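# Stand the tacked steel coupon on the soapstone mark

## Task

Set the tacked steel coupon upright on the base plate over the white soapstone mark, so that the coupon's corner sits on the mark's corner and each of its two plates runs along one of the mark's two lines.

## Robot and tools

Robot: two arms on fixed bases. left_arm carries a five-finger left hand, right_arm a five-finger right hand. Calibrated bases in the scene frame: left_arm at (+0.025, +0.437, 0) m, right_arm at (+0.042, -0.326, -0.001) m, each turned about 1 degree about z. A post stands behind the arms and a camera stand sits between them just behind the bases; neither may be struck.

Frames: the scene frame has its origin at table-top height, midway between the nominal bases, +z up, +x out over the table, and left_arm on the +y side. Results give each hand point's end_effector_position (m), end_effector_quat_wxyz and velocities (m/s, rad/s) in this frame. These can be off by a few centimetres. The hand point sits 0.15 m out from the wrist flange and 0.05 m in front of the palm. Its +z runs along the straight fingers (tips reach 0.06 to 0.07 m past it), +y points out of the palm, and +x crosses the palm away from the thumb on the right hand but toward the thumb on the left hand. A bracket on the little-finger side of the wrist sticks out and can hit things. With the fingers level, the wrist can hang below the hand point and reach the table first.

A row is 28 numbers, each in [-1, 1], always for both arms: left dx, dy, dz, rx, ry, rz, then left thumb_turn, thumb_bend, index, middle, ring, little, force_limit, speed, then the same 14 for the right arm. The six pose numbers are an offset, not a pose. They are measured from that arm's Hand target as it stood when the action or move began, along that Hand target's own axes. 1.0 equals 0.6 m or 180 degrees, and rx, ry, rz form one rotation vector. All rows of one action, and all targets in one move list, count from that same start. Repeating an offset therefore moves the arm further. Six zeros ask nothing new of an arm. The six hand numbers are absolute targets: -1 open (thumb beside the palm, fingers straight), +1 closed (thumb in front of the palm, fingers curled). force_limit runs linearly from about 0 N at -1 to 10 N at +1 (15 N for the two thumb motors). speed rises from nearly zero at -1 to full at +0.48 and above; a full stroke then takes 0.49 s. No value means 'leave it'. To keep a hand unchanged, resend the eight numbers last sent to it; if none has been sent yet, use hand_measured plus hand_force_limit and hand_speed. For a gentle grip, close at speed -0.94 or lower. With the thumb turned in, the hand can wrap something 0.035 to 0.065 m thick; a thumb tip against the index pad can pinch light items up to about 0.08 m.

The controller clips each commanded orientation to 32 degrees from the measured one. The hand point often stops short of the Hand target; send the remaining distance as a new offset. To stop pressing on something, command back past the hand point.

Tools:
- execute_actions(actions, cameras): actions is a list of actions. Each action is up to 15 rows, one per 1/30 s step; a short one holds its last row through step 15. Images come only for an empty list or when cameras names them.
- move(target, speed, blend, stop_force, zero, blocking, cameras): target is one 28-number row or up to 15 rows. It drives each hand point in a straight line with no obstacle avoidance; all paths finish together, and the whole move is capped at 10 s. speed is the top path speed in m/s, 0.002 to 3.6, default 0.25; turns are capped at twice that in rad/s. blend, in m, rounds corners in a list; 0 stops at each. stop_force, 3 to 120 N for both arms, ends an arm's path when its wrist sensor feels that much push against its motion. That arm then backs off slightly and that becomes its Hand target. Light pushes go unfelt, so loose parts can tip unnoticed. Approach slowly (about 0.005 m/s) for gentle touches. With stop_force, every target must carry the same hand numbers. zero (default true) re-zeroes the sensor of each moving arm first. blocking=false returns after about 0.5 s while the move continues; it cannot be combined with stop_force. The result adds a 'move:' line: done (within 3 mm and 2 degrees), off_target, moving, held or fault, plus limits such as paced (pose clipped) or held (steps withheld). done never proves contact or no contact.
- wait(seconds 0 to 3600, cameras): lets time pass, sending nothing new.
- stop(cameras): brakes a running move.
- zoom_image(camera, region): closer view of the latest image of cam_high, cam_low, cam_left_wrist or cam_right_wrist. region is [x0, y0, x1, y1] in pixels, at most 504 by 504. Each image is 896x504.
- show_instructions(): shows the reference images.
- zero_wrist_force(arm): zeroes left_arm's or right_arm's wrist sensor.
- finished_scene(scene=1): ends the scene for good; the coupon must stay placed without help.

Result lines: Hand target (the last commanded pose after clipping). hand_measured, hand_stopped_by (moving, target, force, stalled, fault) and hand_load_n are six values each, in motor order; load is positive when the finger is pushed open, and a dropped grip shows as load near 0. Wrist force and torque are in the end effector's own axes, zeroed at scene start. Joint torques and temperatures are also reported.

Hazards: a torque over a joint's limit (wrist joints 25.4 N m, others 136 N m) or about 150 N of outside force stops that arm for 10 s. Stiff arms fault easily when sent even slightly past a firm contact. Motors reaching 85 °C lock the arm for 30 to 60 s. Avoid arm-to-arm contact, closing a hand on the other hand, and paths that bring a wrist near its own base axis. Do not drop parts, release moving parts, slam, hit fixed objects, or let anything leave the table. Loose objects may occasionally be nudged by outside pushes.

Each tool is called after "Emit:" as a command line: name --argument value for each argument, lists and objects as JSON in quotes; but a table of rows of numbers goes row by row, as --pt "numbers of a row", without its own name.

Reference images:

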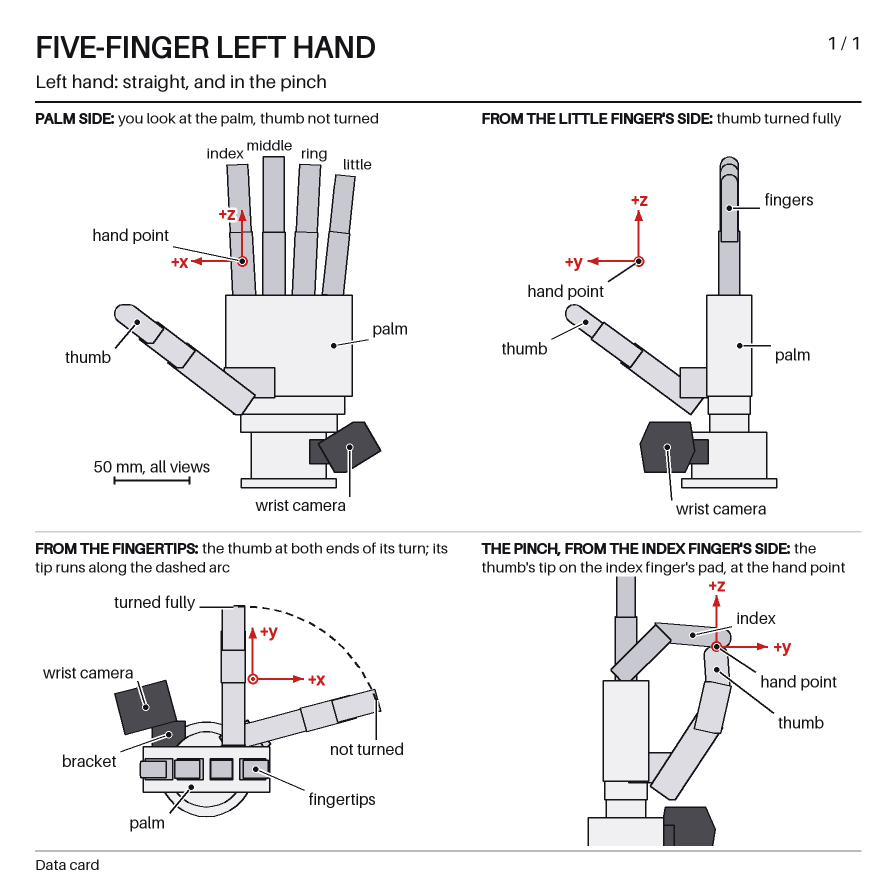

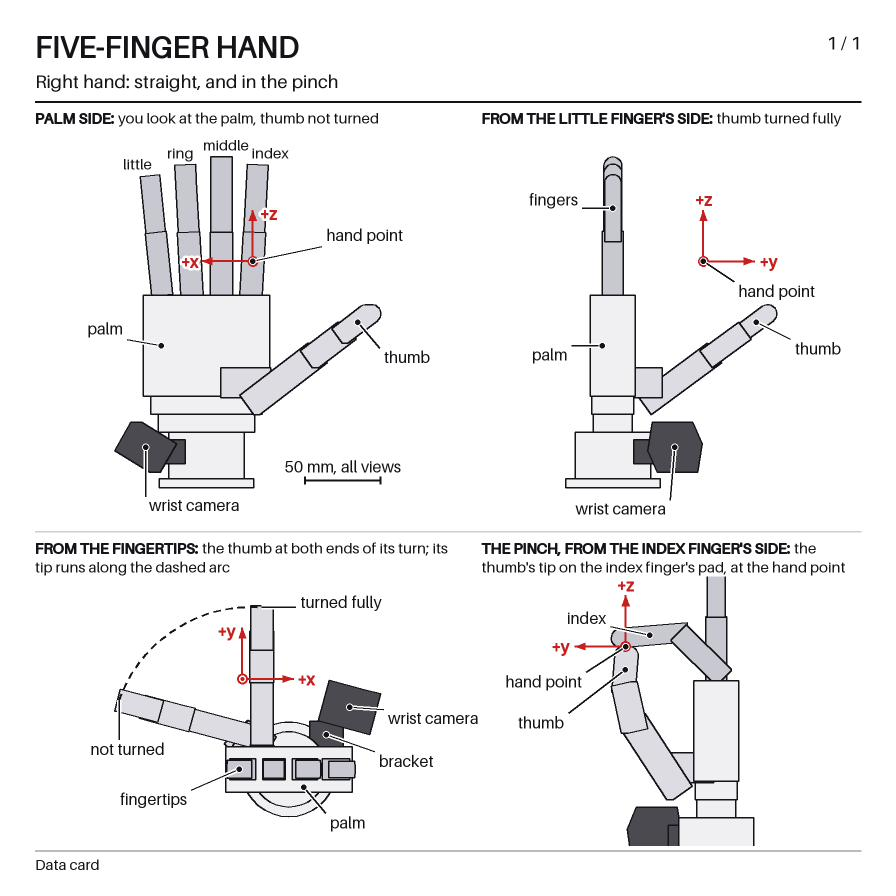

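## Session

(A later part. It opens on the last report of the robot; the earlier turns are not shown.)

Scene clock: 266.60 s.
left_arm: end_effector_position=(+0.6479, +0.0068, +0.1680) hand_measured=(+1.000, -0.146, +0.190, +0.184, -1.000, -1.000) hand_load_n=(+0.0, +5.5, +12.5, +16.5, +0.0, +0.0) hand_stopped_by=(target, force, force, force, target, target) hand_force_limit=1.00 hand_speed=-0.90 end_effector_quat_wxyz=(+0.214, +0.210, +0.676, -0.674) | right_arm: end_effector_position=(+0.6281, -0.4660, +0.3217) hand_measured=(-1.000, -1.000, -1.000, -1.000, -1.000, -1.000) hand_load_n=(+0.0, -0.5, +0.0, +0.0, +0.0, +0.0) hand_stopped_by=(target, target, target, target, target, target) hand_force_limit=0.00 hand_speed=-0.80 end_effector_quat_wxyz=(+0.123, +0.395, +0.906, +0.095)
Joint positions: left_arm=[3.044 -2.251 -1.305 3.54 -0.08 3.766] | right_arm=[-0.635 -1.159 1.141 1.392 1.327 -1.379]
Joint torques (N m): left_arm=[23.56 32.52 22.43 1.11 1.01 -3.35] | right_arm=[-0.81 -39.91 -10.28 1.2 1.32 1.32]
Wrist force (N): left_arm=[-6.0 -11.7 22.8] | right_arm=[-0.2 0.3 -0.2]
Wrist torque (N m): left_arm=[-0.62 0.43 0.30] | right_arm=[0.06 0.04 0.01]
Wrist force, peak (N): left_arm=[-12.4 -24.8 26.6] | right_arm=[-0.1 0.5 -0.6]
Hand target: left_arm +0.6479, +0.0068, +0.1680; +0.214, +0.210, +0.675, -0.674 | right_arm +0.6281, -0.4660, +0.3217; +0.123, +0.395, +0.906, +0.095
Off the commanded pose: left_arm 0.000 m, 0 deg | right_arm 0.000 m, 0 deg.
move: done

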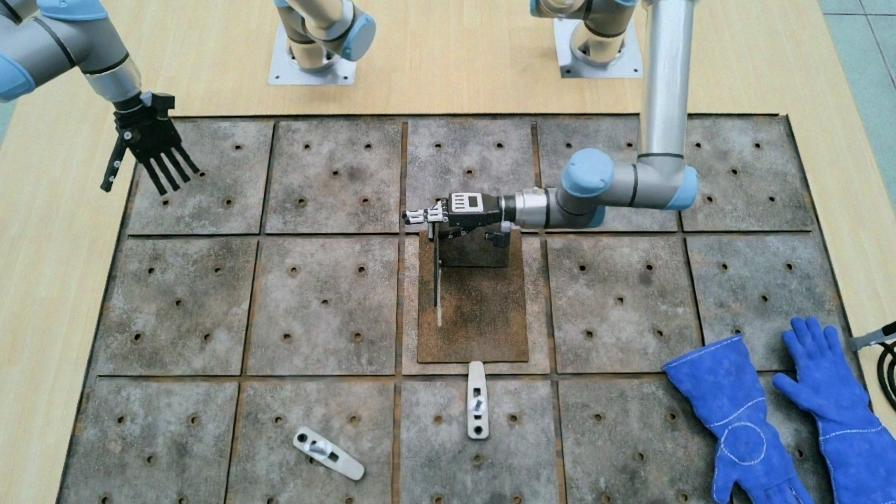

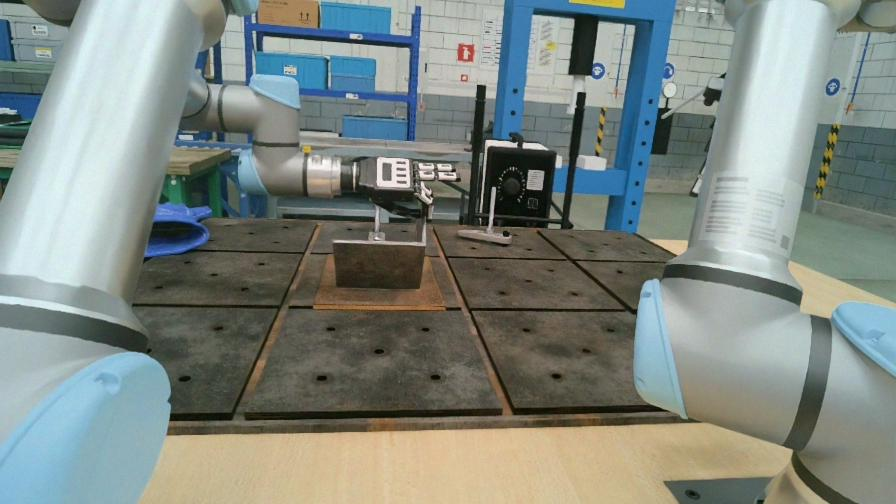

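Emit:
move --pt "-0.0357 0.0218 0.0013 0 0 -0.0556 1 0.4 0.6 0.6 -1 -1 1.0 -0.9 0 0 0 0 0 0 -1 -1 -1 -1 -1 -1 0 -0.8" --pt "-0.0659 0.0506 0.0013 0 0 -0.1111 1 0.4 0.6 0.6 -1 -1 1.0 -0.9 0 0 0 0 0 0 -1 -1 -1 -1 -1 -1 0 -0.8" --speed 0.05 --blend '[0.003,0]' --cameras '["cam_high","cam_low"]'

Emit:
zoom_image --camera "cam_high" --region '[390, 190, 530, 330]'

Emit:
zoom_image --camera "cam_low" --region '[300, 180, 500, 360]'

Scene clock: 271.93 s.
left_arm: end_effector_position=(+0.6977, +0.0062, +0.1657) hand_measured=(+1.000, -0.146, +0.190, +0.184, -1.000, -1.000) hand_load_n=(+0.0, +5.5, +11.5, +15.5, +0.0, +0.0) hand_stopped_by=(target, force, force, force, target, target) hand_force_limit=1.00 hand_speed=-0.90 end_effector_quat_wxyz=(+0.093, +0.090, +0.702, -0.701) | right_arm: end_effector_position=(+0.6281, -0.4660, +0.3217) hand_measured=(-1.000, -1.000, -1.000, -1.000, -1.000, -1.000) hand_load_n=(+0.0, +0.0, +0.0, +0.0, +0.0, +0.0) hand_stopped_by=(target, target, target, target, target, target) hand_force_limit=0.00 hand_speed=-0.80 end_effector_quat_wxyz=(+0.123, +0.395, +0.906, +0.095)
Joint positions: left_arm=[3.052 -2.428 -0.994 3.409 -0.073 3.416] | right_arm=[-0.635 -1.159 1.141 1.392 1.327 -1.379]
Joint torques (N m): left_arm=[16.1 40.16 23.12 -3.65 3.17 -3.64] | right_arm=[-1.03 -39.89 -9.29 1.2 1.32 1.39]
Wrist force (N): left_arm=[-7.7 -6.4 16.1] | right_arm=[-0.2 0.3 -0.3]
Wrist torque (N m): left_arm=[-0.37 0.21 0.21] | right_arm=[0.07 0.04 0.00]
Wrist force, peak (N): left_arm=[-14.8 -21.5 27.5] | right_arm=[0.0 0.6 -0.6]
Hand target: left_arm +0.6977, +0.0062, +0.1658; +0.093, +0.090, +0.702, -0.701 | right_arm +0.6281, -0.4660, +0.3217; +0.123, +0.395, +0.906, +0.095
Off the commanded pose: left_arm 0.000 m, 0 deg | right_arm 0.000 m, 0 deg.
move: done

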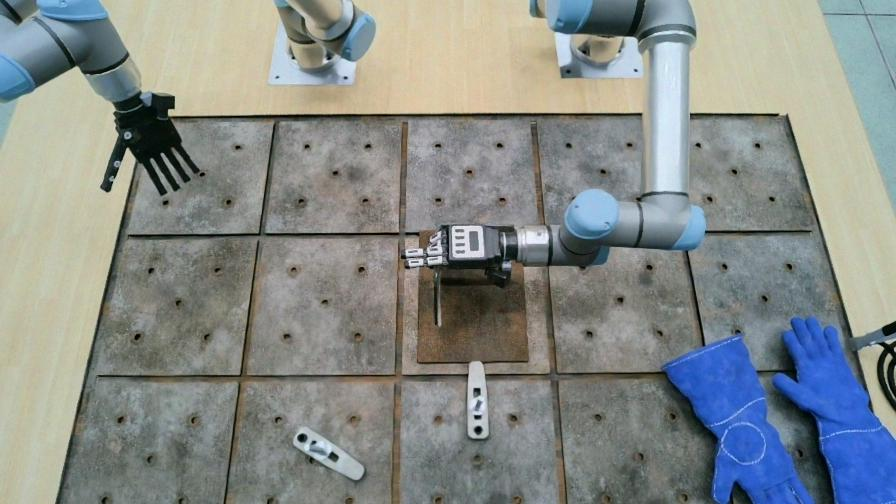

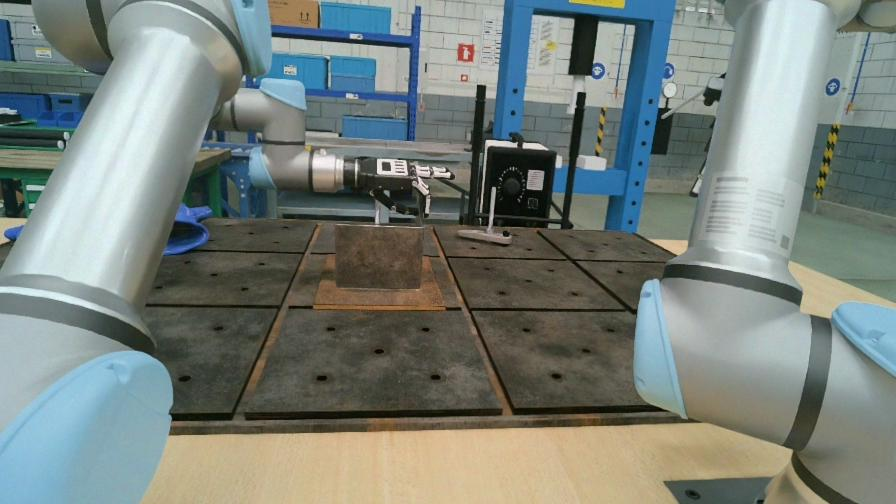

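Scaled by 3.600 from the camera's image (finer frame: 1280x720).

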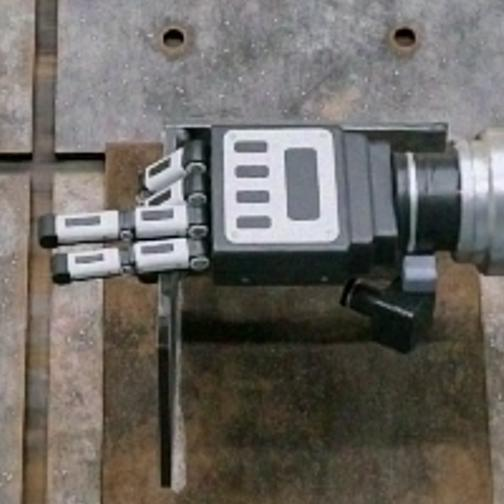

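Scaled by 2.520 from the camera's image (finer frame: 1280x720).

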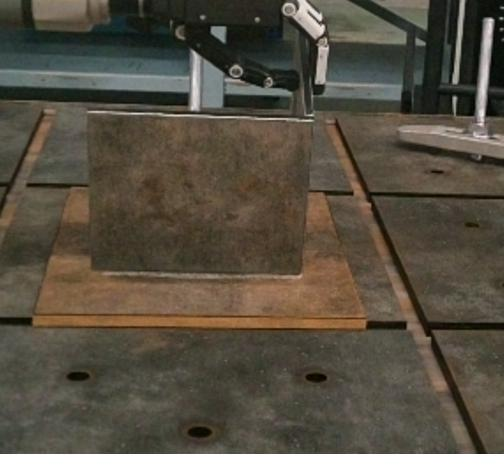

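Emit:
move --pt "-0.0357 0.022 0.001 0 0 -0.0556 1 0.4 0.6 0.6 -1 -1 1.0 -0.9 0 0 0 0 0 0 -1 -1 -1 -1 -1 -1 0 -0.8" --pt "-0.044 0.0297 0.001 0 0 -0.0722 1 0.4 0.6 0.6 -1 -1 1.0 -0.9 0 0 0 0 0 0 -1 -1 -1 -1 -1 -1 0 -0.8" --speed 0.04 --blend '[0.003,0]' --cameras '["cam_high","cam_low","cam_left_wrist"]'

Emit:
zoom_image --camera "cam_high" --region '[390, 190, 530, 330]'

Emit:
zoom_image --camera "cam_low" --region '[300, 180, 500, 360]'

Scene clock: 276.77 s.
left_arm: end_effector_position=(+0.7278, +0.0058, +0.1553) hand_measured=(+1.000, -0.146, +0.190, +0.184, -1.000, -1.000) hand_load_n=(+0.0, +5.5, +11.0, +15.0, +0.0, +0.0) hand_stopped_by=(target, force, force, force, target, target) hand_force_limit=1.00 hand_speed=-0.90 end_effector_quat_wxyz=(+0.013, +0.010, +0.707, -0.707) | right_arm: end_effector_position=(+0.6281, -0.4660, +0.3217) hand_measured=(-1.000, -1.000, -1.000, -1.000, -1.000, -1.000) hand_load_n=(+0.0, +0.0, +0.0, +0.0, +0.0, +0.0) hand_stopped_by=(target, target, target, target, target, target) hand_force_limit=0.00 hand_speed=-0.80 end_effector_quat_wxyz=(+0.123, +0.395, +0.906, +0.095)
Joint positions: left_arm=[3.055 -2.569 -0.768 3.327 -0.069 3.185] | right_arm=[-0.635 -1.159 1.141 1.392 1.327 -1.379]
Joint torques (N m): left_arm=[10.83 46.37 23.5 -4.06 4.5 0.57] | right_arm=[-0.49 -40.09 -9.11 1.23 1.44 1.39]
Wrist force (N): left_arm=[-11.9 -6.2 9.8] | right_arm=[-0.1 0.3 -0.6]
Wrist torque (N m): left_arm=[-0.54 0.38 0.29] | right_arm=[0.08 0.03 0.01]
Wrist force, peak (N): left_arm=[-16.3 -22.3 16.9] | right_arm=[-0.2 0.5 -0.5]
Hand target: left_arm +0.7278, +0.0058, +0.1553; +0.013, +0.010, +0.707, -0.707 | right_arm +0.6281, -0.4660, +0.3217; +0.123, +0.395, +0.906, +0.095
Off the commanded pose: left_arm 0.000 m, 0 deg | right_arm 0.000 m, 0 deg.
move: done

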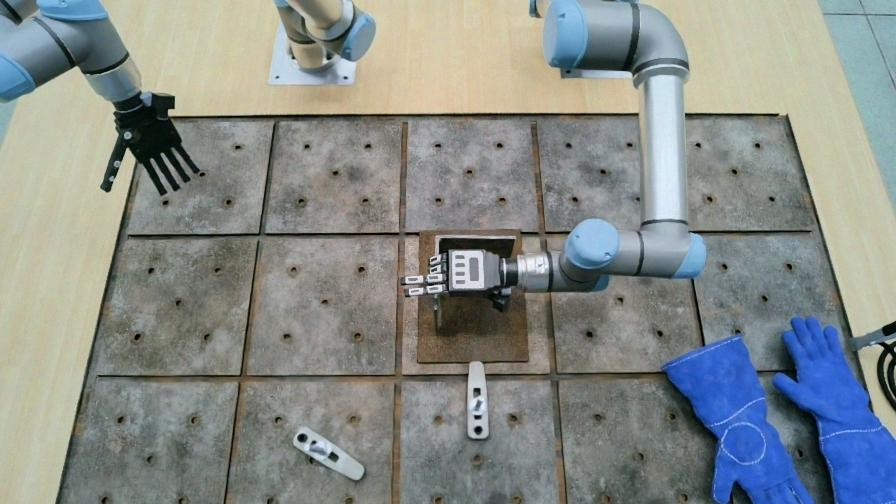

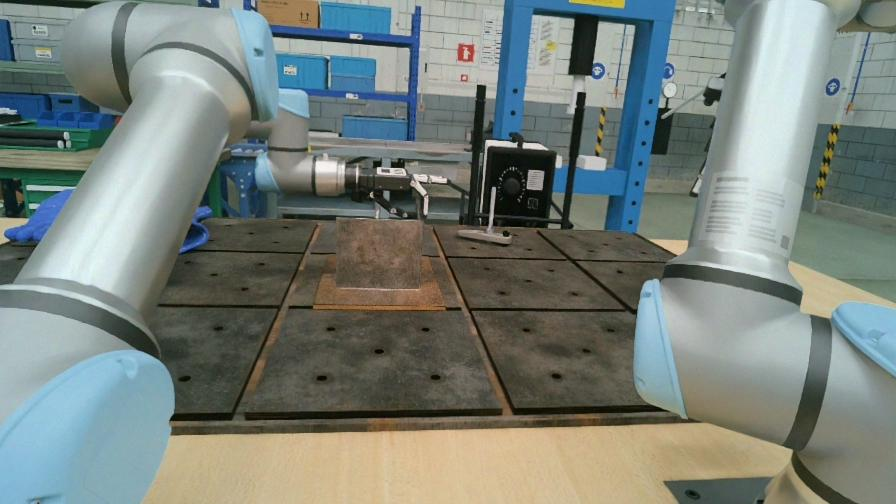

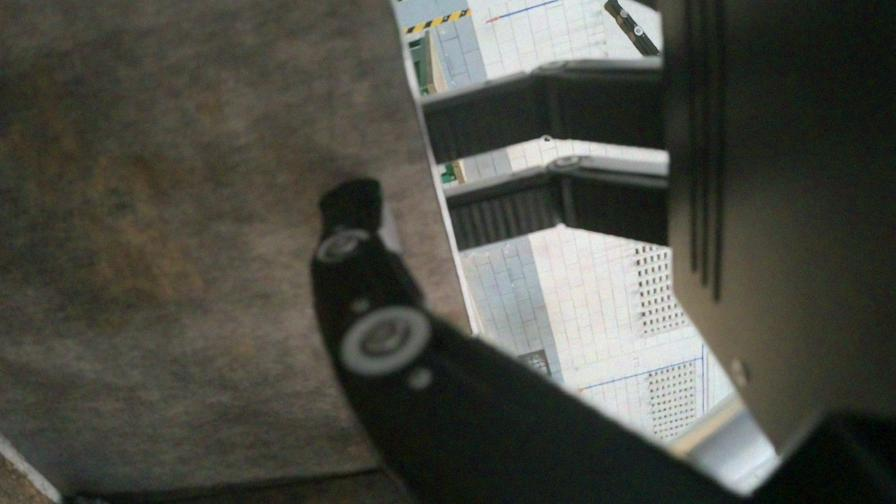

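Scaled by 3.600 from the camera's image (finer frame: 1280x720).

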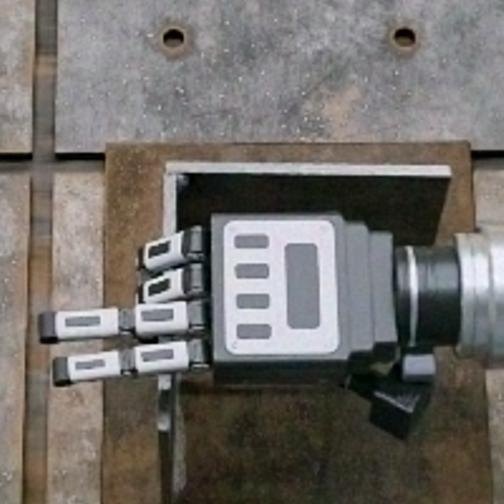

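Scaled by 2.520 from the camera's image (finer frame: 1280x720).

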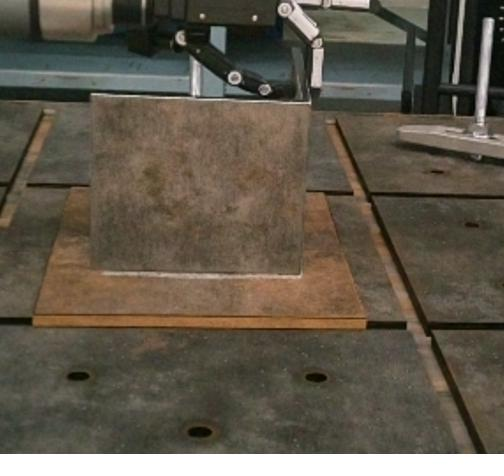

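Emit:
move --target '[-0.0073,0.0041,0,0,0,-0.0111,1,0.4,0.6,0.6,-1,-1,1.0,-0.9,0,0,0,0,0,0,-1,-1,-1,-1,-1,-1,0,-0.8]' --speed 0.02 --cameras '["cam_low"]'

Emit:
zoom_image --camera "cam_low" --region '[300, 200, 480, 320]'

Scene clock: 278.83 s.
left_arm: end_effector_position=(+0.7323, +0.0058, +0.1530) hand_measured=(+1.000, -0.146, +0.190, +0.184, -1.000, -1.000) hand_load_n=(+0.0, +5.5, +11.0, +16.0, +0.0, +0.0) hand_stopped_by=(target, force, force, force, target, target) hand_force_limit=1.00 hand_speed=-0.90 end_effector_quat_wxyz=(+0.001, -0.002, +0.707, -0.707) | right_arm: end_effector_position=(+0.6281, -0.4660, +0.3217) hand_measured=(-1.000, -1.000, -1.000, -1.000, -1.000, -1.000) hand_load_n=(+0.0, +0.0, +0.0, +0.0, +0.0, +0.0) hand_stopped_by=(target, target, target, target, target, target) hand_force_limit=0.00 hand_speed=-0.80 end_effector_quat_wxyz=(+0.123, +0.395, +0.906, +0.095)
Joint positions: left_arm=[3.056 -2.594 -0.729 3.311 -0.068 3.152] | right_arm=[-0.635 -1.159 1.141 1.392 1.327 -1.379]
Joint torques (N m): left_arm=[12.15 44.87 22.53 -4.67 5.15 -1.1] | right_arm=[-0.72 -39.71 -9 1.18 1.33 1.33]
Wrist force (N): left_arm=[-14.6 -11.2 13.3] | right_arm=[0.0 0.1 -0.5]
Wrist torque (N m): left_arm=[-0.78 0.51 0.32] | right_arm=[0.03 0.01 0.01]
Wrist force, peak (N): left_arm=[-14.4 -11.5 13.4] | right_arm=[-0.1 0.4 -0.7]
Hand target: left_arm +0.7323, +0.0058, +0.1530; +0.001, -0.002, +0.708, -0.707 | right_arm +0.6281, -0.4660, +0.3217; +0.123, +0.395, +0.906, +0.095
Off the commanded pose: left_arm 0.000 m, 0 deg | right_arm 0.000 m, 0 deg.
move: done

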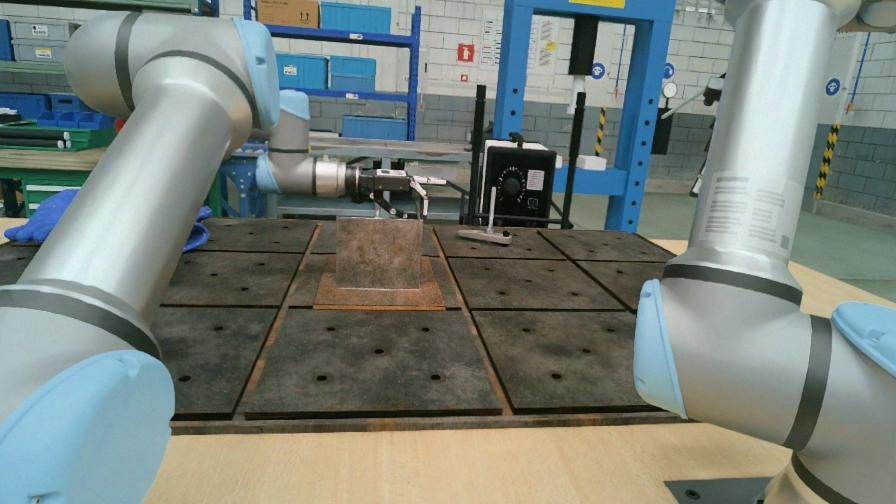

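Scaled by 2.800 from the camera's image (finer frame: 1280x720).

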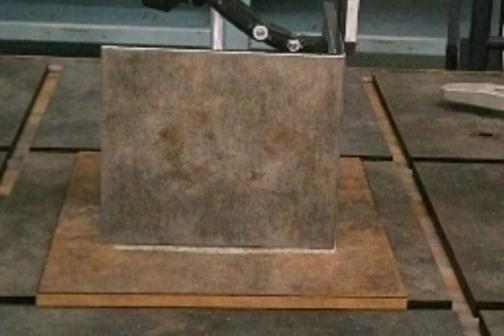

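Emit:
move --pt "0 -0.0012 0.001 0 0 0 1 0.4 0.6 0.6 -1 -1 1.0 -0.9 0 0 0 0 0 0 -1 -1 -1 -1 -1 -1 0 -0.8" --pt "-0.0055 0.0019 0.001 0 0 -0.0083 1 0.4 0.6 0.6 -1 -1 1.0 -0.9 0 0 0 0 0 0 -1 -1 -1 -1 -1 -1 0 -0.8" --speed 0.02 --cameras '["cam_high"]'

Emit:
zoom_image --camera "cam_high" --region '[410, 220, 530, 340]'

Scene clock: 280.83 s.
left_arm: end_effector_position=(+0.7355, +0.0052, +0.1519) hand_measured=(+1.000, -0.146, +0.190, +0.184, -1.000, -1.000) hand_load_n=(+0.0, +6.5, +9.5, +14.0, +0.0, +0.0) hand_stopped_by=(target, force, force, force, target, target) hand_force_limit=1.00 hand_speed=-0.90 end_effector_quat_wxyz=(-0.008, -0.012, +0.707, -0.707) | right_arm: end_effector_position=(+0.6281, -0.4660, +0.3217) hand_measured=(-1.000, -1.000, -1.000, -1.000, -1.000, -1.000) hand_load_n=(+0.0, +0.0, +0.0, +0.0, +0.0, +0.0) hand_stopped_by=(target, target, target, target, target, target) hand_force_limit=0.00 hand_speed=-0.80 end_effector_quat_wxyz=(+0.123, +0.395, +0.906, +0.095)
Joint positions: left_arm=[3.055 -2.613 -0.698 3.297 -0.069 3.127] | right_arm=[-0.635 -1.159 1.141 1.392 1.327 -1.379]
Joint torques (N m): left_arm=[9.53 58.26 30.48 -2.82 2.25 -3.63] | right_arm=[-0.87 -40.2 -9.33 1.19 1.45 1.43]
Wrist force (N): left_arm=[-1.9 15.0 3.0] | right_arm=[0.0 0.4 -0.3]
Wrist torque (N m): left_arm=[0.66 -0.10 -0.09] | right_arm=[0.07 0.01 0.02]
Wrist force, peak (N): left_arm=[-14.5 -11.4 13.5] | right_arm=[-0.1 0.5 -0.5]
Hand target: left_arm +0.7356, +0.0052, +0.1519; -0.008, -0.012, +0.707, -0.707 | right_arm +0.6281, -0.4660, +0.3217; +0.123, +0.395, +0.906, +0.095
Off the commanded pose: left_arm 0.000 m, 0 deg | right_arm 0.000 m, 0 deg.
move: done

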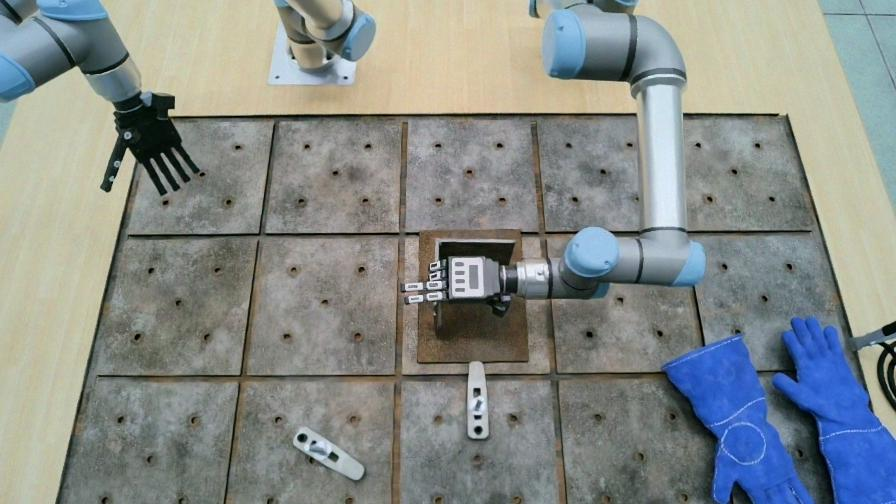

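Scaled by 4.200 from the camera's image (finer frame: 1280x720).

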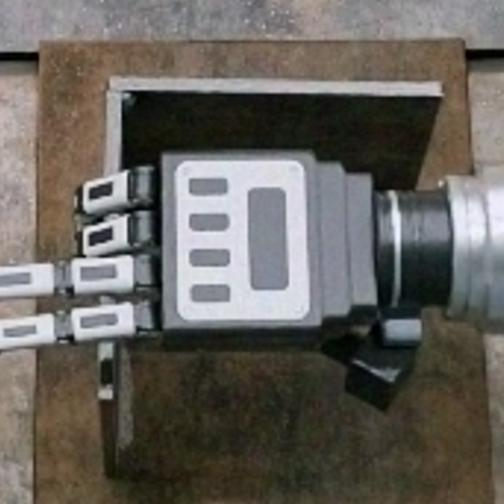

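Emit:
move --target '[0,0.001,0,0,0,0,1,0.4,0.6,0.6,-1,-1,1.0,-0.9,0,0,0,0,0,0,-1,-1,-1,-1,-1,-1,0,-0.8]' --speed 0.01

Scene clock: 281.73 s.
left_arm: end_effector_position=(+0.7356, +0.0052, +0.1513) hand_measured=(+1.000, -0.146, +0.190, +0.184, -1.000, -1.000) hand_load_n=(+0.0, +6.5, +10.0, +15.0, -0.5, +0.0) hand_stopped_by=(target, force, force, force, target, target) hand_force_limit=1.00 hand_speed=-0.90 end_effector_quat_wxyz=(-0.008, -0.012, +0.707, -0.707) | right_arm: end_effector_position=(+0.6281, -0.4660, +0.3217) hand_measured=(-1.000, -1.000, -1.000, -1.000, -1.000, -1.000) hand_load_n=(+0.0, +0.0, +0.0, +0.0, +0.0, +0.0) hand_stopped_by=(target, target, target, target, target, target) hand_force_limit=0.00 hand_speed=-0.80 end_effector_quat_wxyz=(+0.123, +0.395, +0.906, +0.095)
Joint positions: left_arm=[3.055 -2.614 -0.697 3.295 -0.069 3.129] | right_arm=[-0.635 -1.159 1.141 1.392 1.327 -1.379]
Joint torques (N m): left_arm=[6.44 47.81 24.52 -3.95 2.36 2.27] | right_arm=[-1.58 -39.08 -9.76 1.19 1.63 1.29]
Wrist force (N): left_arm=[-11.0 -4.1 6.0] | right_arm=[-0.1 0.1 -0.2]
Wrist torque (N m): left_arm=[-0.45 0.33 -0.03] | right_arm=[0.04 0.03 0.00]
Wrist force, peak (N): left_arm=[-1.3 15.8 4.3] | right_arm=[0.1 0.7 -0.4]
Hand target: left_arm +0.7356, +0.0052, +0.1513; -0.008, -0.012, +0.707, -0.707 | right_arm +0.6281, -0.4660, +0.3217; +0.123, +0.395, +0.906, +0.095
Off the commanded pose: left_arm 0.000 m, 0 deg | right_arm 0.000 m, 0 deg.
move: done

Emit:
move --target '[-0.0025,0,0,0,0,0,1,0.4,0.6,0.6,-1,-1,1.0,-0.9,0,0,0,0,0,0,-1,-1,-1,-1,-1,-1,0,-0.8]' --speed 0.01 --cameras '["cam_low","cam_left_wrist"]'

Emit:
zoom_image --camera "cam_low" --region '[320, 200, 440, 310]'

Scene clock: 282.80 s.
left_arm: end_effector_position=(+0.7370, +0.0052, +0.1512) hand_measured=(+1.000, -0.146, +0.190, +0.184, -1.000, -1.000) hand_load_n=(+0.0, +6.5, +9.5, +14.0, +0.0, +0.0) hand_stopped_by=(target, force, force, force, target, target) hand_force_limit=1.00 hand_speed=-0.90 end_effector_quat_wxyz=(-0.008, -0.012, +0.707, -0.707) end_effector_velocity=(+0.000, +0.000, +0.000) end_effector_angular_velocity=(+0.000, -0.003, +0.000) | right_arm: end_effector_position=(+0.6281, -0.4660, +0.3217) hand_measured=(-1.000, -1.000, -1.000, -1.000, -1.000, -1.000) hand_load_n=(+0.0, +0.0, +0.0, +0.5, +0.0, +0.0) hand_stopped_by=(target, target, target, target, target, target) hand_force_limit=0.00 hand_speed=-0.80 end_effector_quat_wxyz=(+0.123, +0.395, +0.906, +0.095)
Joint positions: left_arm=[3.056 -2.619 -0.687 3.292 -0.069 3.128] | right_arm=[-0.635 -1.159 1.141 1.392 1.327 -1.379]
Joint velocities: left_arm=[0 -0.002 0.004 -0.005 0 0.007] | right_arm=[within noise]
Joint torques (N m): left_arm=[10.55 60.17 32.16 -2.1 1.04 2.81] | right_arm=[-0.3 -39.76 -9.57 1.23 1.45 1.34]
Wrist force (N): left_arm=[2.3 17.6 1.8] | right_arm=[-0.1 0.5 -0.3]
Wrist torque (N m): left_arm=[0.80 -0.25 -0.40] | right_arm=[0.08 0.02 0.02]
Wrist force, peak (N): left_arm=[1.8 18.2 2.8] | right_arm=[-0.1 0.5 -0.5]
Hand target: left_arm +0.7371, +0.0052, +0.1512; -0.008, -0.012, +0.707, -0.707 | right_arm +0.6281, -0.4660, +0.3217; +0.123, +0.395, +0.906, +0.095
Off the commanded pose: left_arm 0.000 m, 0 deg | right_arm 0.000 m, 0 deg.
move: done

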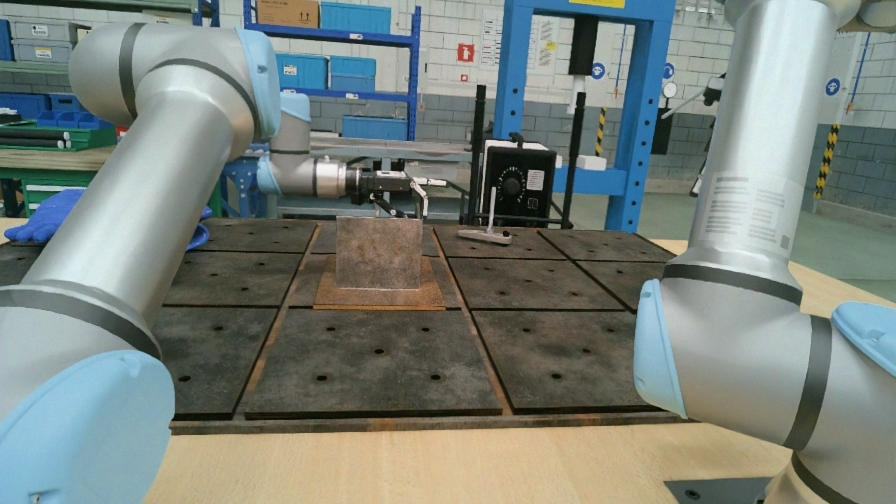

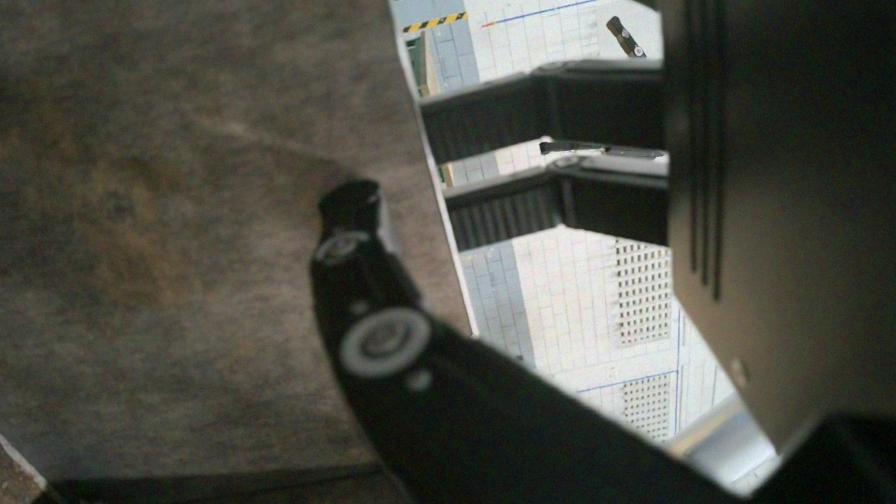

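Scaled by 4.200 from the camera's image (finer frame: 1280x720).

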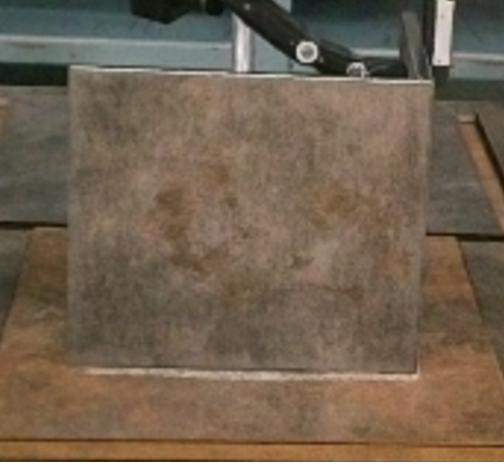

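Emit:
move --target '[0,0.0009,0,0,0,0,1,0.4,0.6,0.6,-1,-1,1.0,-0.9,0,0,0,0,0,0,-1,-1,-1,-1,-1,-1,0,-0.8]' --speed 0.01

Scene clock: 285.73 s.
left_arm: end_effector_position=(+0.7371, +0.0052, +0.1507) hand_measured=(+1.000, -0.146, +0.190, +0.184, -1.000, -1.000) hand_load_n=(+0.0, +6.0, +10.0, +14.0, +0.0, +0.0) hand_stopped_by=(target, force, force, force, target, target) hand_force_limit=1.00 hand_speed=-0.90 end_effector_quat_wxyz=(-0.008, -0.012, +0.707, -0.707) | right_arm: end_effector_position=(+0.6281, -0.4660, +0.3217) hand_measured=(-1.000, -1.000, -1.000, -1.000, -1.000, -1.000) hand_load_n=(+0.0, +0.0, +0.0, +0.0, +0.0, +0.0) hand_stopped_by=(target, target, target, target, target, target) hand_force_limit=0.00 hand_speed=-0.80 end_effector_quat_wxyz=(+0.123, +0.395, +0.906, +0.095)
Joint positions: left_arm=[3.056 -2.62 -0.687 3.291 -0.069 3.13] | right_arm=[-0.635 -1.159 1.141 1.392 1.327 -1.379]
Joint torques (N m): left_arm=[6.13 51.98 27.62 -2.77 -0.08 2.61] | right_arm=[-0.31 -40.1 -9.76 1.12 1.44 1.37]
Wrist force (N): left_arm=[-5.6 1.1 2.1] | right_arm=[-0.1 0.4 -0.4]
Wrist torque (N m): left_arm=[-0.16 0.16 -0.39] | right_arm=[0.08 0.03 0.02]
Wrist force, peak (N): left_arm=[2.6 20.6 1.1] | right_arm=[0.2 0.5 -0.5]
Hand target: left_arm +0.7371, +0.0052, +0.1507; -0.008, -0.012, +0.707, -0.707 | right_arm +0.6281, -0.4660, +0.3217; +0.123, +0.395, +0.906, +0.095
Off the commanded pose: left_arm 0.000 m, 0 deg | right_arm 0.000 m, 0 deg.
move: done

Emit:
move --target '[-0.0037,0.002,0,0,0,-0.0056,1,0.4,0.6,0.6,-1,-1,1.0,-0.9,0,0,0,0,0,0,-1,-1,-1,-1,-1,-1,0,-0.8]' --speed 0.01 --cameras '["cam_high"]'

Emit:
zoom_image --camera "cam_high" --region '[410, 220, 530, 340]'

Scene clock: 287.43 s.
left_arm: end_effector_position=(+0.7392, +0.0052, +0.1495) hand_measured=(+1.000, -0.144, +0.190, +0.184, -1.000, -1.000) hand_load_n=(+3.0, +2.5, +11.5, +15.0, +0.0, +0.0) hand_stopped_by=(target, force, force, force, target, target) hand_force_limit=1.00 hand_speed=-0.90 end_effector_quat_wxyz=(-0.014, -0.018, +0.707, -0.707) | right_arm: end_effector_position=(+0.6281, -0.4660, +0.3217) hand_measured=(-1.000, -1.000, -1.000, -1.000, -1.000, -1.000) hand_load_n=(+0.0, +0.0, +0.0, +0.0, +0.0, +0.0) hand_stopped_by=(target, target, target, target, target, target) hand_force_limit=0.00 hand_speed=-0.80 end_effector_quat_wxyz=(+0.123, +0.395, +0.906, +0.095)
Joint positions: left_arm=[3.056 -2.632 -0.667 3.284 -0.068 3.111] | right_arm=[-0.635 -1.159 1.141 1.392 1.327 -1.379]
Joint torques (N m): left_arm=[13.85 32.59 23.44 0.83 -4.23 -1.39] | right_arm=[-0.72 -39.79 -9.01 1.35 1.45 1.35]
Wrist force (N): left_arm=[23.1 -30.7 -6.2] | right_arm=[-0.1 0.4 -0.3]
Wrist torque (N m): left_arm=[-1.32 -0.58 0.53] | right_arm=[0.08 0.03 0.02]
Wrist force, peak (N): left_arm=[23.1 -30.7 -6.2] | right_arm=[0.1 0.3 -0.6]
Hand target: left_arm +0.7392, +0.0052, +0.1494; -0.014, -0.018, +0.707, -0.707 | right_arm +0.6281, -0.4660, +0.3217; +0.123, +0.395, +0.906, +0.095
Off the commanded pose: left_arm 0.000 m, 0 deg | right_arm 0.000 m, 0 deg.
move: done

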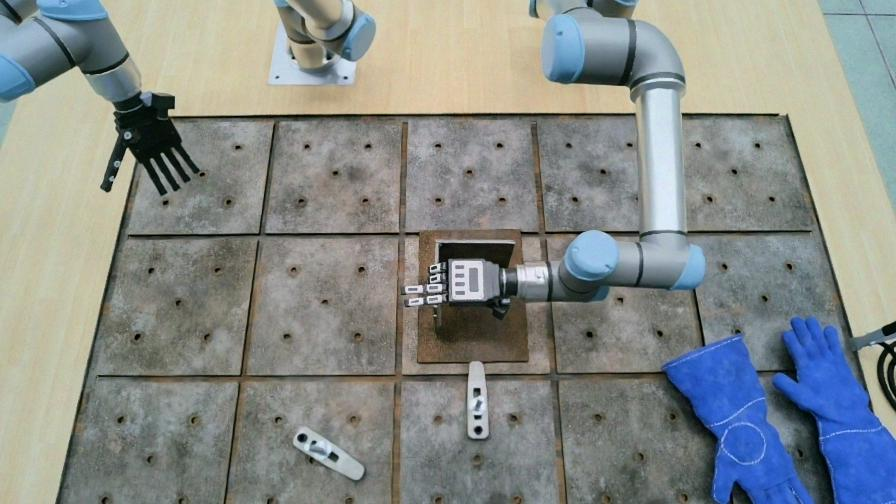

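Scaled by 4.200 from the camera's image (finer frame: 1280x720).

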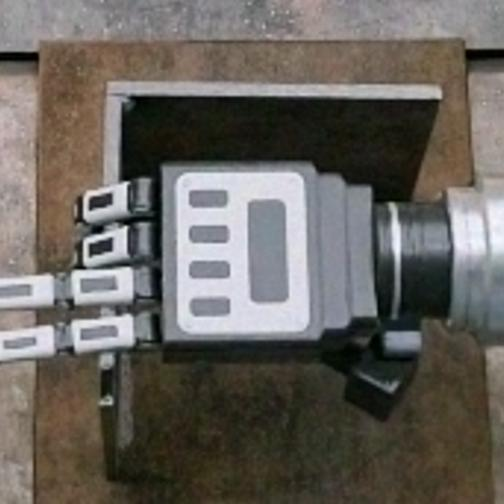

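Emit:
move --target '[0.0022,-0.0012,0,0,0,0.0028,1,0.4,0.6,0.6,-1,-1,1.0,-0.9,0,0,0,0,0,0,-1,-1,-1,-1,-1,-1,0,-0.8]' --speed 0.01

Scene clock: 288.67 s.
left_arm: end_effector_position=(+0.7381, +0.0053, +0.1501) hand_measured=(+1.000, -0.144, +0.190, +0.184, -1.000, -1.000) hand_load_n=(+2.0, +3.0, +12.0, +15.5, +0.0, +0.0) hand_stopped_by=(target, force, force, force, target, target) hand_force_limit=1.00 hand_speed=-0.90 end_effector_quat_wxyz=(-0.011, -0.015, +0.707, -0.707) | right_arm: end_effector_position=(+0.6281, -0.4660, +0.3217) hand_measured=(-1.000, -1.000, -1.000, -1.000, -1.000, -1.000) hand_load_n=(+0.0, +0.0, +0.0, +0.0, +0.0, +0.0) hand_stopped_by=(target, target, target, target, target, target) hand_force_limit=0.00 hand_speed=-0.80 end_effector_quat_wxyz=(+0.123, +0.395, +0.906, +0.095)
Joint positions: left_arm=[3.056 -2.626 -0.676 3.285 -0.069 3.122] | right_arm=[-0.635 -1.159 1.141 1.392 1.327 -1.379]
Joint torques (N m): left_arm=[-7.52 64.07 9.13 1.35 3.17 2.65] | right_arm=[-0.92 -39.82 -10.45 1.26 1.57 1.48]
Wrist force (N): left_arm=[-7.9 -0.3 9.0] | right_arm=[0.0 0.3 -0.3]
Wrist torque (N m): left_arm=[-0.03 0.28 -0.40] | right_arm=[0.07 0.01 0.03]
Wrist force, peak (N): left_arm=[23.7 -32.3 -6.2] | right_arm=[-0.2 0.5 -0.5]
Hand target: left_arm +0.7380, +0.0052, +0.1502; -0.011, -0.015, +0.707, -0.707 | right_arm +0.6281, -0.4660, +0.3217; +0.123, +0.395, +0.906, +0.095
Off the commanded pose: left_arm 0.000 m, 0 deg | right_arm 0.000 m, 0 deg.
move: done

Emit:
move --target '[-0.0007,0,0.001,0,0,0,1,0.4,0.6,0.6,-1,-1,1.0,-0.9,0,0,0,0,0,0,-1,-1,-1,-1,-1,-1,0,-0.8]' --speed 0.01

Emit:
move --target '[0,0,0,0,0,0,1,-0.2,0.14,0.14,-1,-1,1.0,-0.96,0,0,0,0,0,0,-1,-1,-1,-1,-1,-1,0,-0.8]' --speed 0.01

Scene clock: 289.67 s.
left_arm: end_effector_position=(+0.7384, +0.0047, +0.1502) hand_measured=(+1.000, -0.144, +0.190, +0.184, -1.000, -1.000) hand_load_n=(+2.0, +3.5, +10.5, +14.0, +0.0, +0.0) hand_stopped_by=(target, force, force, force, target, target) hand_force_limit=1.00 hand_speed=-0.90 end_effector_quat_wxyz=(-0.011, -0.015, +0.707, -0.707) | right_arm: end_effector_position=(+0.6281, -0.4660, +0.3217) hand_measured=(-1.000, -1.000, -1.000, -1.000, -1.000, -1.000) hand_load_n=(+0.0, -0.5, +0.0, +0.0, +0.0, +0.0) hand_stopped_by=(target, target, target, target, target, target) hand_force_limit=0.00 hand_speed=-0.80 end_effector_quat_wxyz=(+0.123, +0.395, +0.906, +0.095)
Joint positions: left_arm=[3.055 -2.627 -0.674 3.285 -0.069 3.121] | right_arm=[-0.635 -1.159 1.141 1.392 1.327 -1.379]
Joint torques (N m): left_arm=[-13.12 57.26 30.57 -1.92 -1.52 -2.77] | right_arm=[-1.19 -39.37 -9.68 1.26 1.53 1.28]
Wrist force (N): left_arm=[0.8 12.8 -1.7] | right_arm=[0.0 0.3 -0.5]
Wrist torque (N m): left_arm=[0.60 -0.22 -0.53] | right_arm=[0.09 0.02 0.02]
Wrist force, peak (N): left_arm=[0.8 12.8 -1.7] | right_arm=[-0.2 0.5 -0.5]
Hand target: left_arm +0.7384, +0.0046, +0.1502; -0.011, -0.015, +0.707, -0.707 | right_arm +0.6281, -0.4660, +0.3217; +0.123, +0.395, +0.906, +0.095
Off the commanded pose: left_arm 0.000 m, 0 deg | right_arm 0.000 m, 0 deg.
move: done

Scene clock: 290.83 s.
left_arm: end_effector_position=(+0.7384, +0.0046, +0.1502) hand_measured=(+1.000, -0.200, +0.140, +0.140, -1.000, -1.000) hand_load_n=(+2.5, +0.0, +0.0, +1.0, +0.0, +0.0) hand_stopped_by=(target, target, target, target, target, target) hand_force_limit=1.00 hand_speed=-0.96 end_effector_quat_wxyz=(-0.011, -0.015, +0.707, -0.707) | right_arm: end_effector_position=(+0.6281, -0.4660, +0.3217) hand_measured=(-1.000, -1.000, -1.000, -1.000, -1.000, -1.000) hand_load_n=(+0.0, +0.0, +0.0, +0.0, +0.0, +0.0) hand_stopped_by=(target, target, target, target, target, target) hand_force_limit=0.00 hand_speed=-0.80 end_effector_quat_wxyz=(+0.123, +0.395, +0.906, +0.095)
Joint positions: left_arm=[3.055 -2.628 -0.673 3.285 -0.069 3.121] | right_arm=[-0.635 -1.159 1.141 1.392 1.327 -1.379]
Joint torques (N m): left_arm=[-12.78 50.07 27.74 -1.76 -1.77 3.02] | right_arm=[-0.86 -39.92 -9.43 1.26 1.57 1.34]
Wrist force (N): left_arm=[4.8 -0.5 -5.8] | right_arm=[-0.1 0.2 -0.2]
Wrist torque (N m): left_arm=[0.05 -0.41 -0.05] | right_arm=[0.05 0.02 0.01]
Wrist force, peak (N): left_arm=[1.1 12.6 -2.8] | right_arm=[-0.1 0.5 -0.7]
Hand target: left_arm +0.7384, +0.0046, +0.1502; -0.011, -0.015, +0.707, -0.707 | right_arm +0.6281, -0.4660, +0.3217; +0.123, +0.395, +0.906, +0.095
Off the commanded pose: left_arm 0.000 m, 0 deg | right_arm 0.000 m, 0 deg.
move: done

Emit:
move --target '[0,0,0,0,0,0,1,-0.35,-0.1,-0.1,-1,-1,1.0,-0.9,0,0,0,0,0,0,-1,-1,-1,-1,-1,-1,0,-0.8]' --cameras '["cam_high","cam_low"]'

Scene clock: 294.40 s.
left_arm: end_effector_position=(+0.7384, +0.0046, +0.1502) hand_measured=(+1.000, -0.350, -0.100, -0.100, -1.000, -1.000) hand_load_n=(+0.0, +0.0, +0.0, +0.0, +0.0, +0.0) hand_stopped_by=(target, target, target, target, target, target) hand_force_limit=1.00 hand_speed=-0.90 end_effector_quat_wxyz=(-0.011, -0.015, +0.707, -0.707) | right_arm: end_effector_position=(+0.6281, -0.4660, +0.3217) hand_measured=(-1.000, -1.000, -1.000, -1.000, -1.000, -1.000) hand_load_n=(+0.0, +0.0, +0.5, +0.0, +0.0, +0.0) hand_stopped_by=(target, target, target, target, target, target) hand_force_limit=0.00 hand_speed=-0.80 end_effector_quat_wxyz=(+0.123, +0.395, +0.906, +0.095)
Joint positions: left_arm=[3.055 -2.628 -0.673 3.285 -0.069 3.121] | right_arm=[-0.635 -1.159 1.141 1.392 1.327 -1.379]
Joint torques (N m): left_arm=[-0.31 54.83 24.85 -2.26 -0.13 2.76] | right_arm=[-1.27 -39.37 -10.05 1.27 1.71 1.26]
Wrist force (N): left_arm=[0.3 0.4 1.2] | right_arm=[0.0 0.5 -0.4]
Wrist torque (N m): left_arm=[0.12 -0.03 -0.12] | right_arm=[0.10 0.01 0.03]
Wrist force, peak (N): left_arm=[3.9 -5.3 -5.9] | right_arm=[-0.2 0.5 -0.5]
Hand target: left_arm +0.7384, +0.0046, +0.1502; -0.011, -0.015, +0.707, -0.707 | right_arm +0.6281, -0.4660, +0.3217; +0.123, +0.395, +0.906, +0.095
Off the commanded pose: left_arm 0.000 m, 0 deg | right_arm 0.000 m, 0 deg.
move: done

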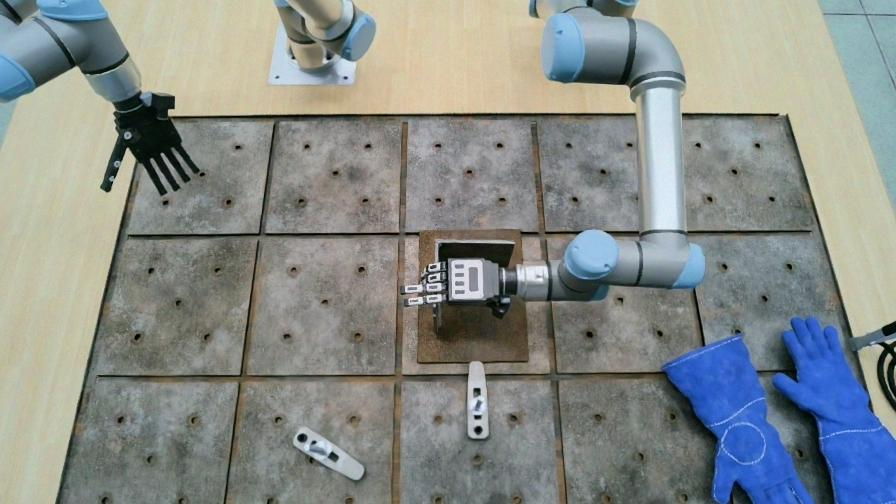

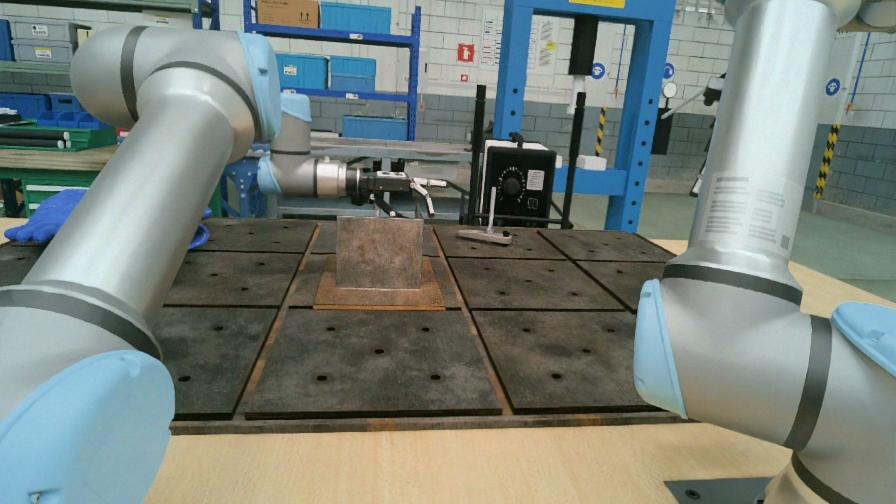

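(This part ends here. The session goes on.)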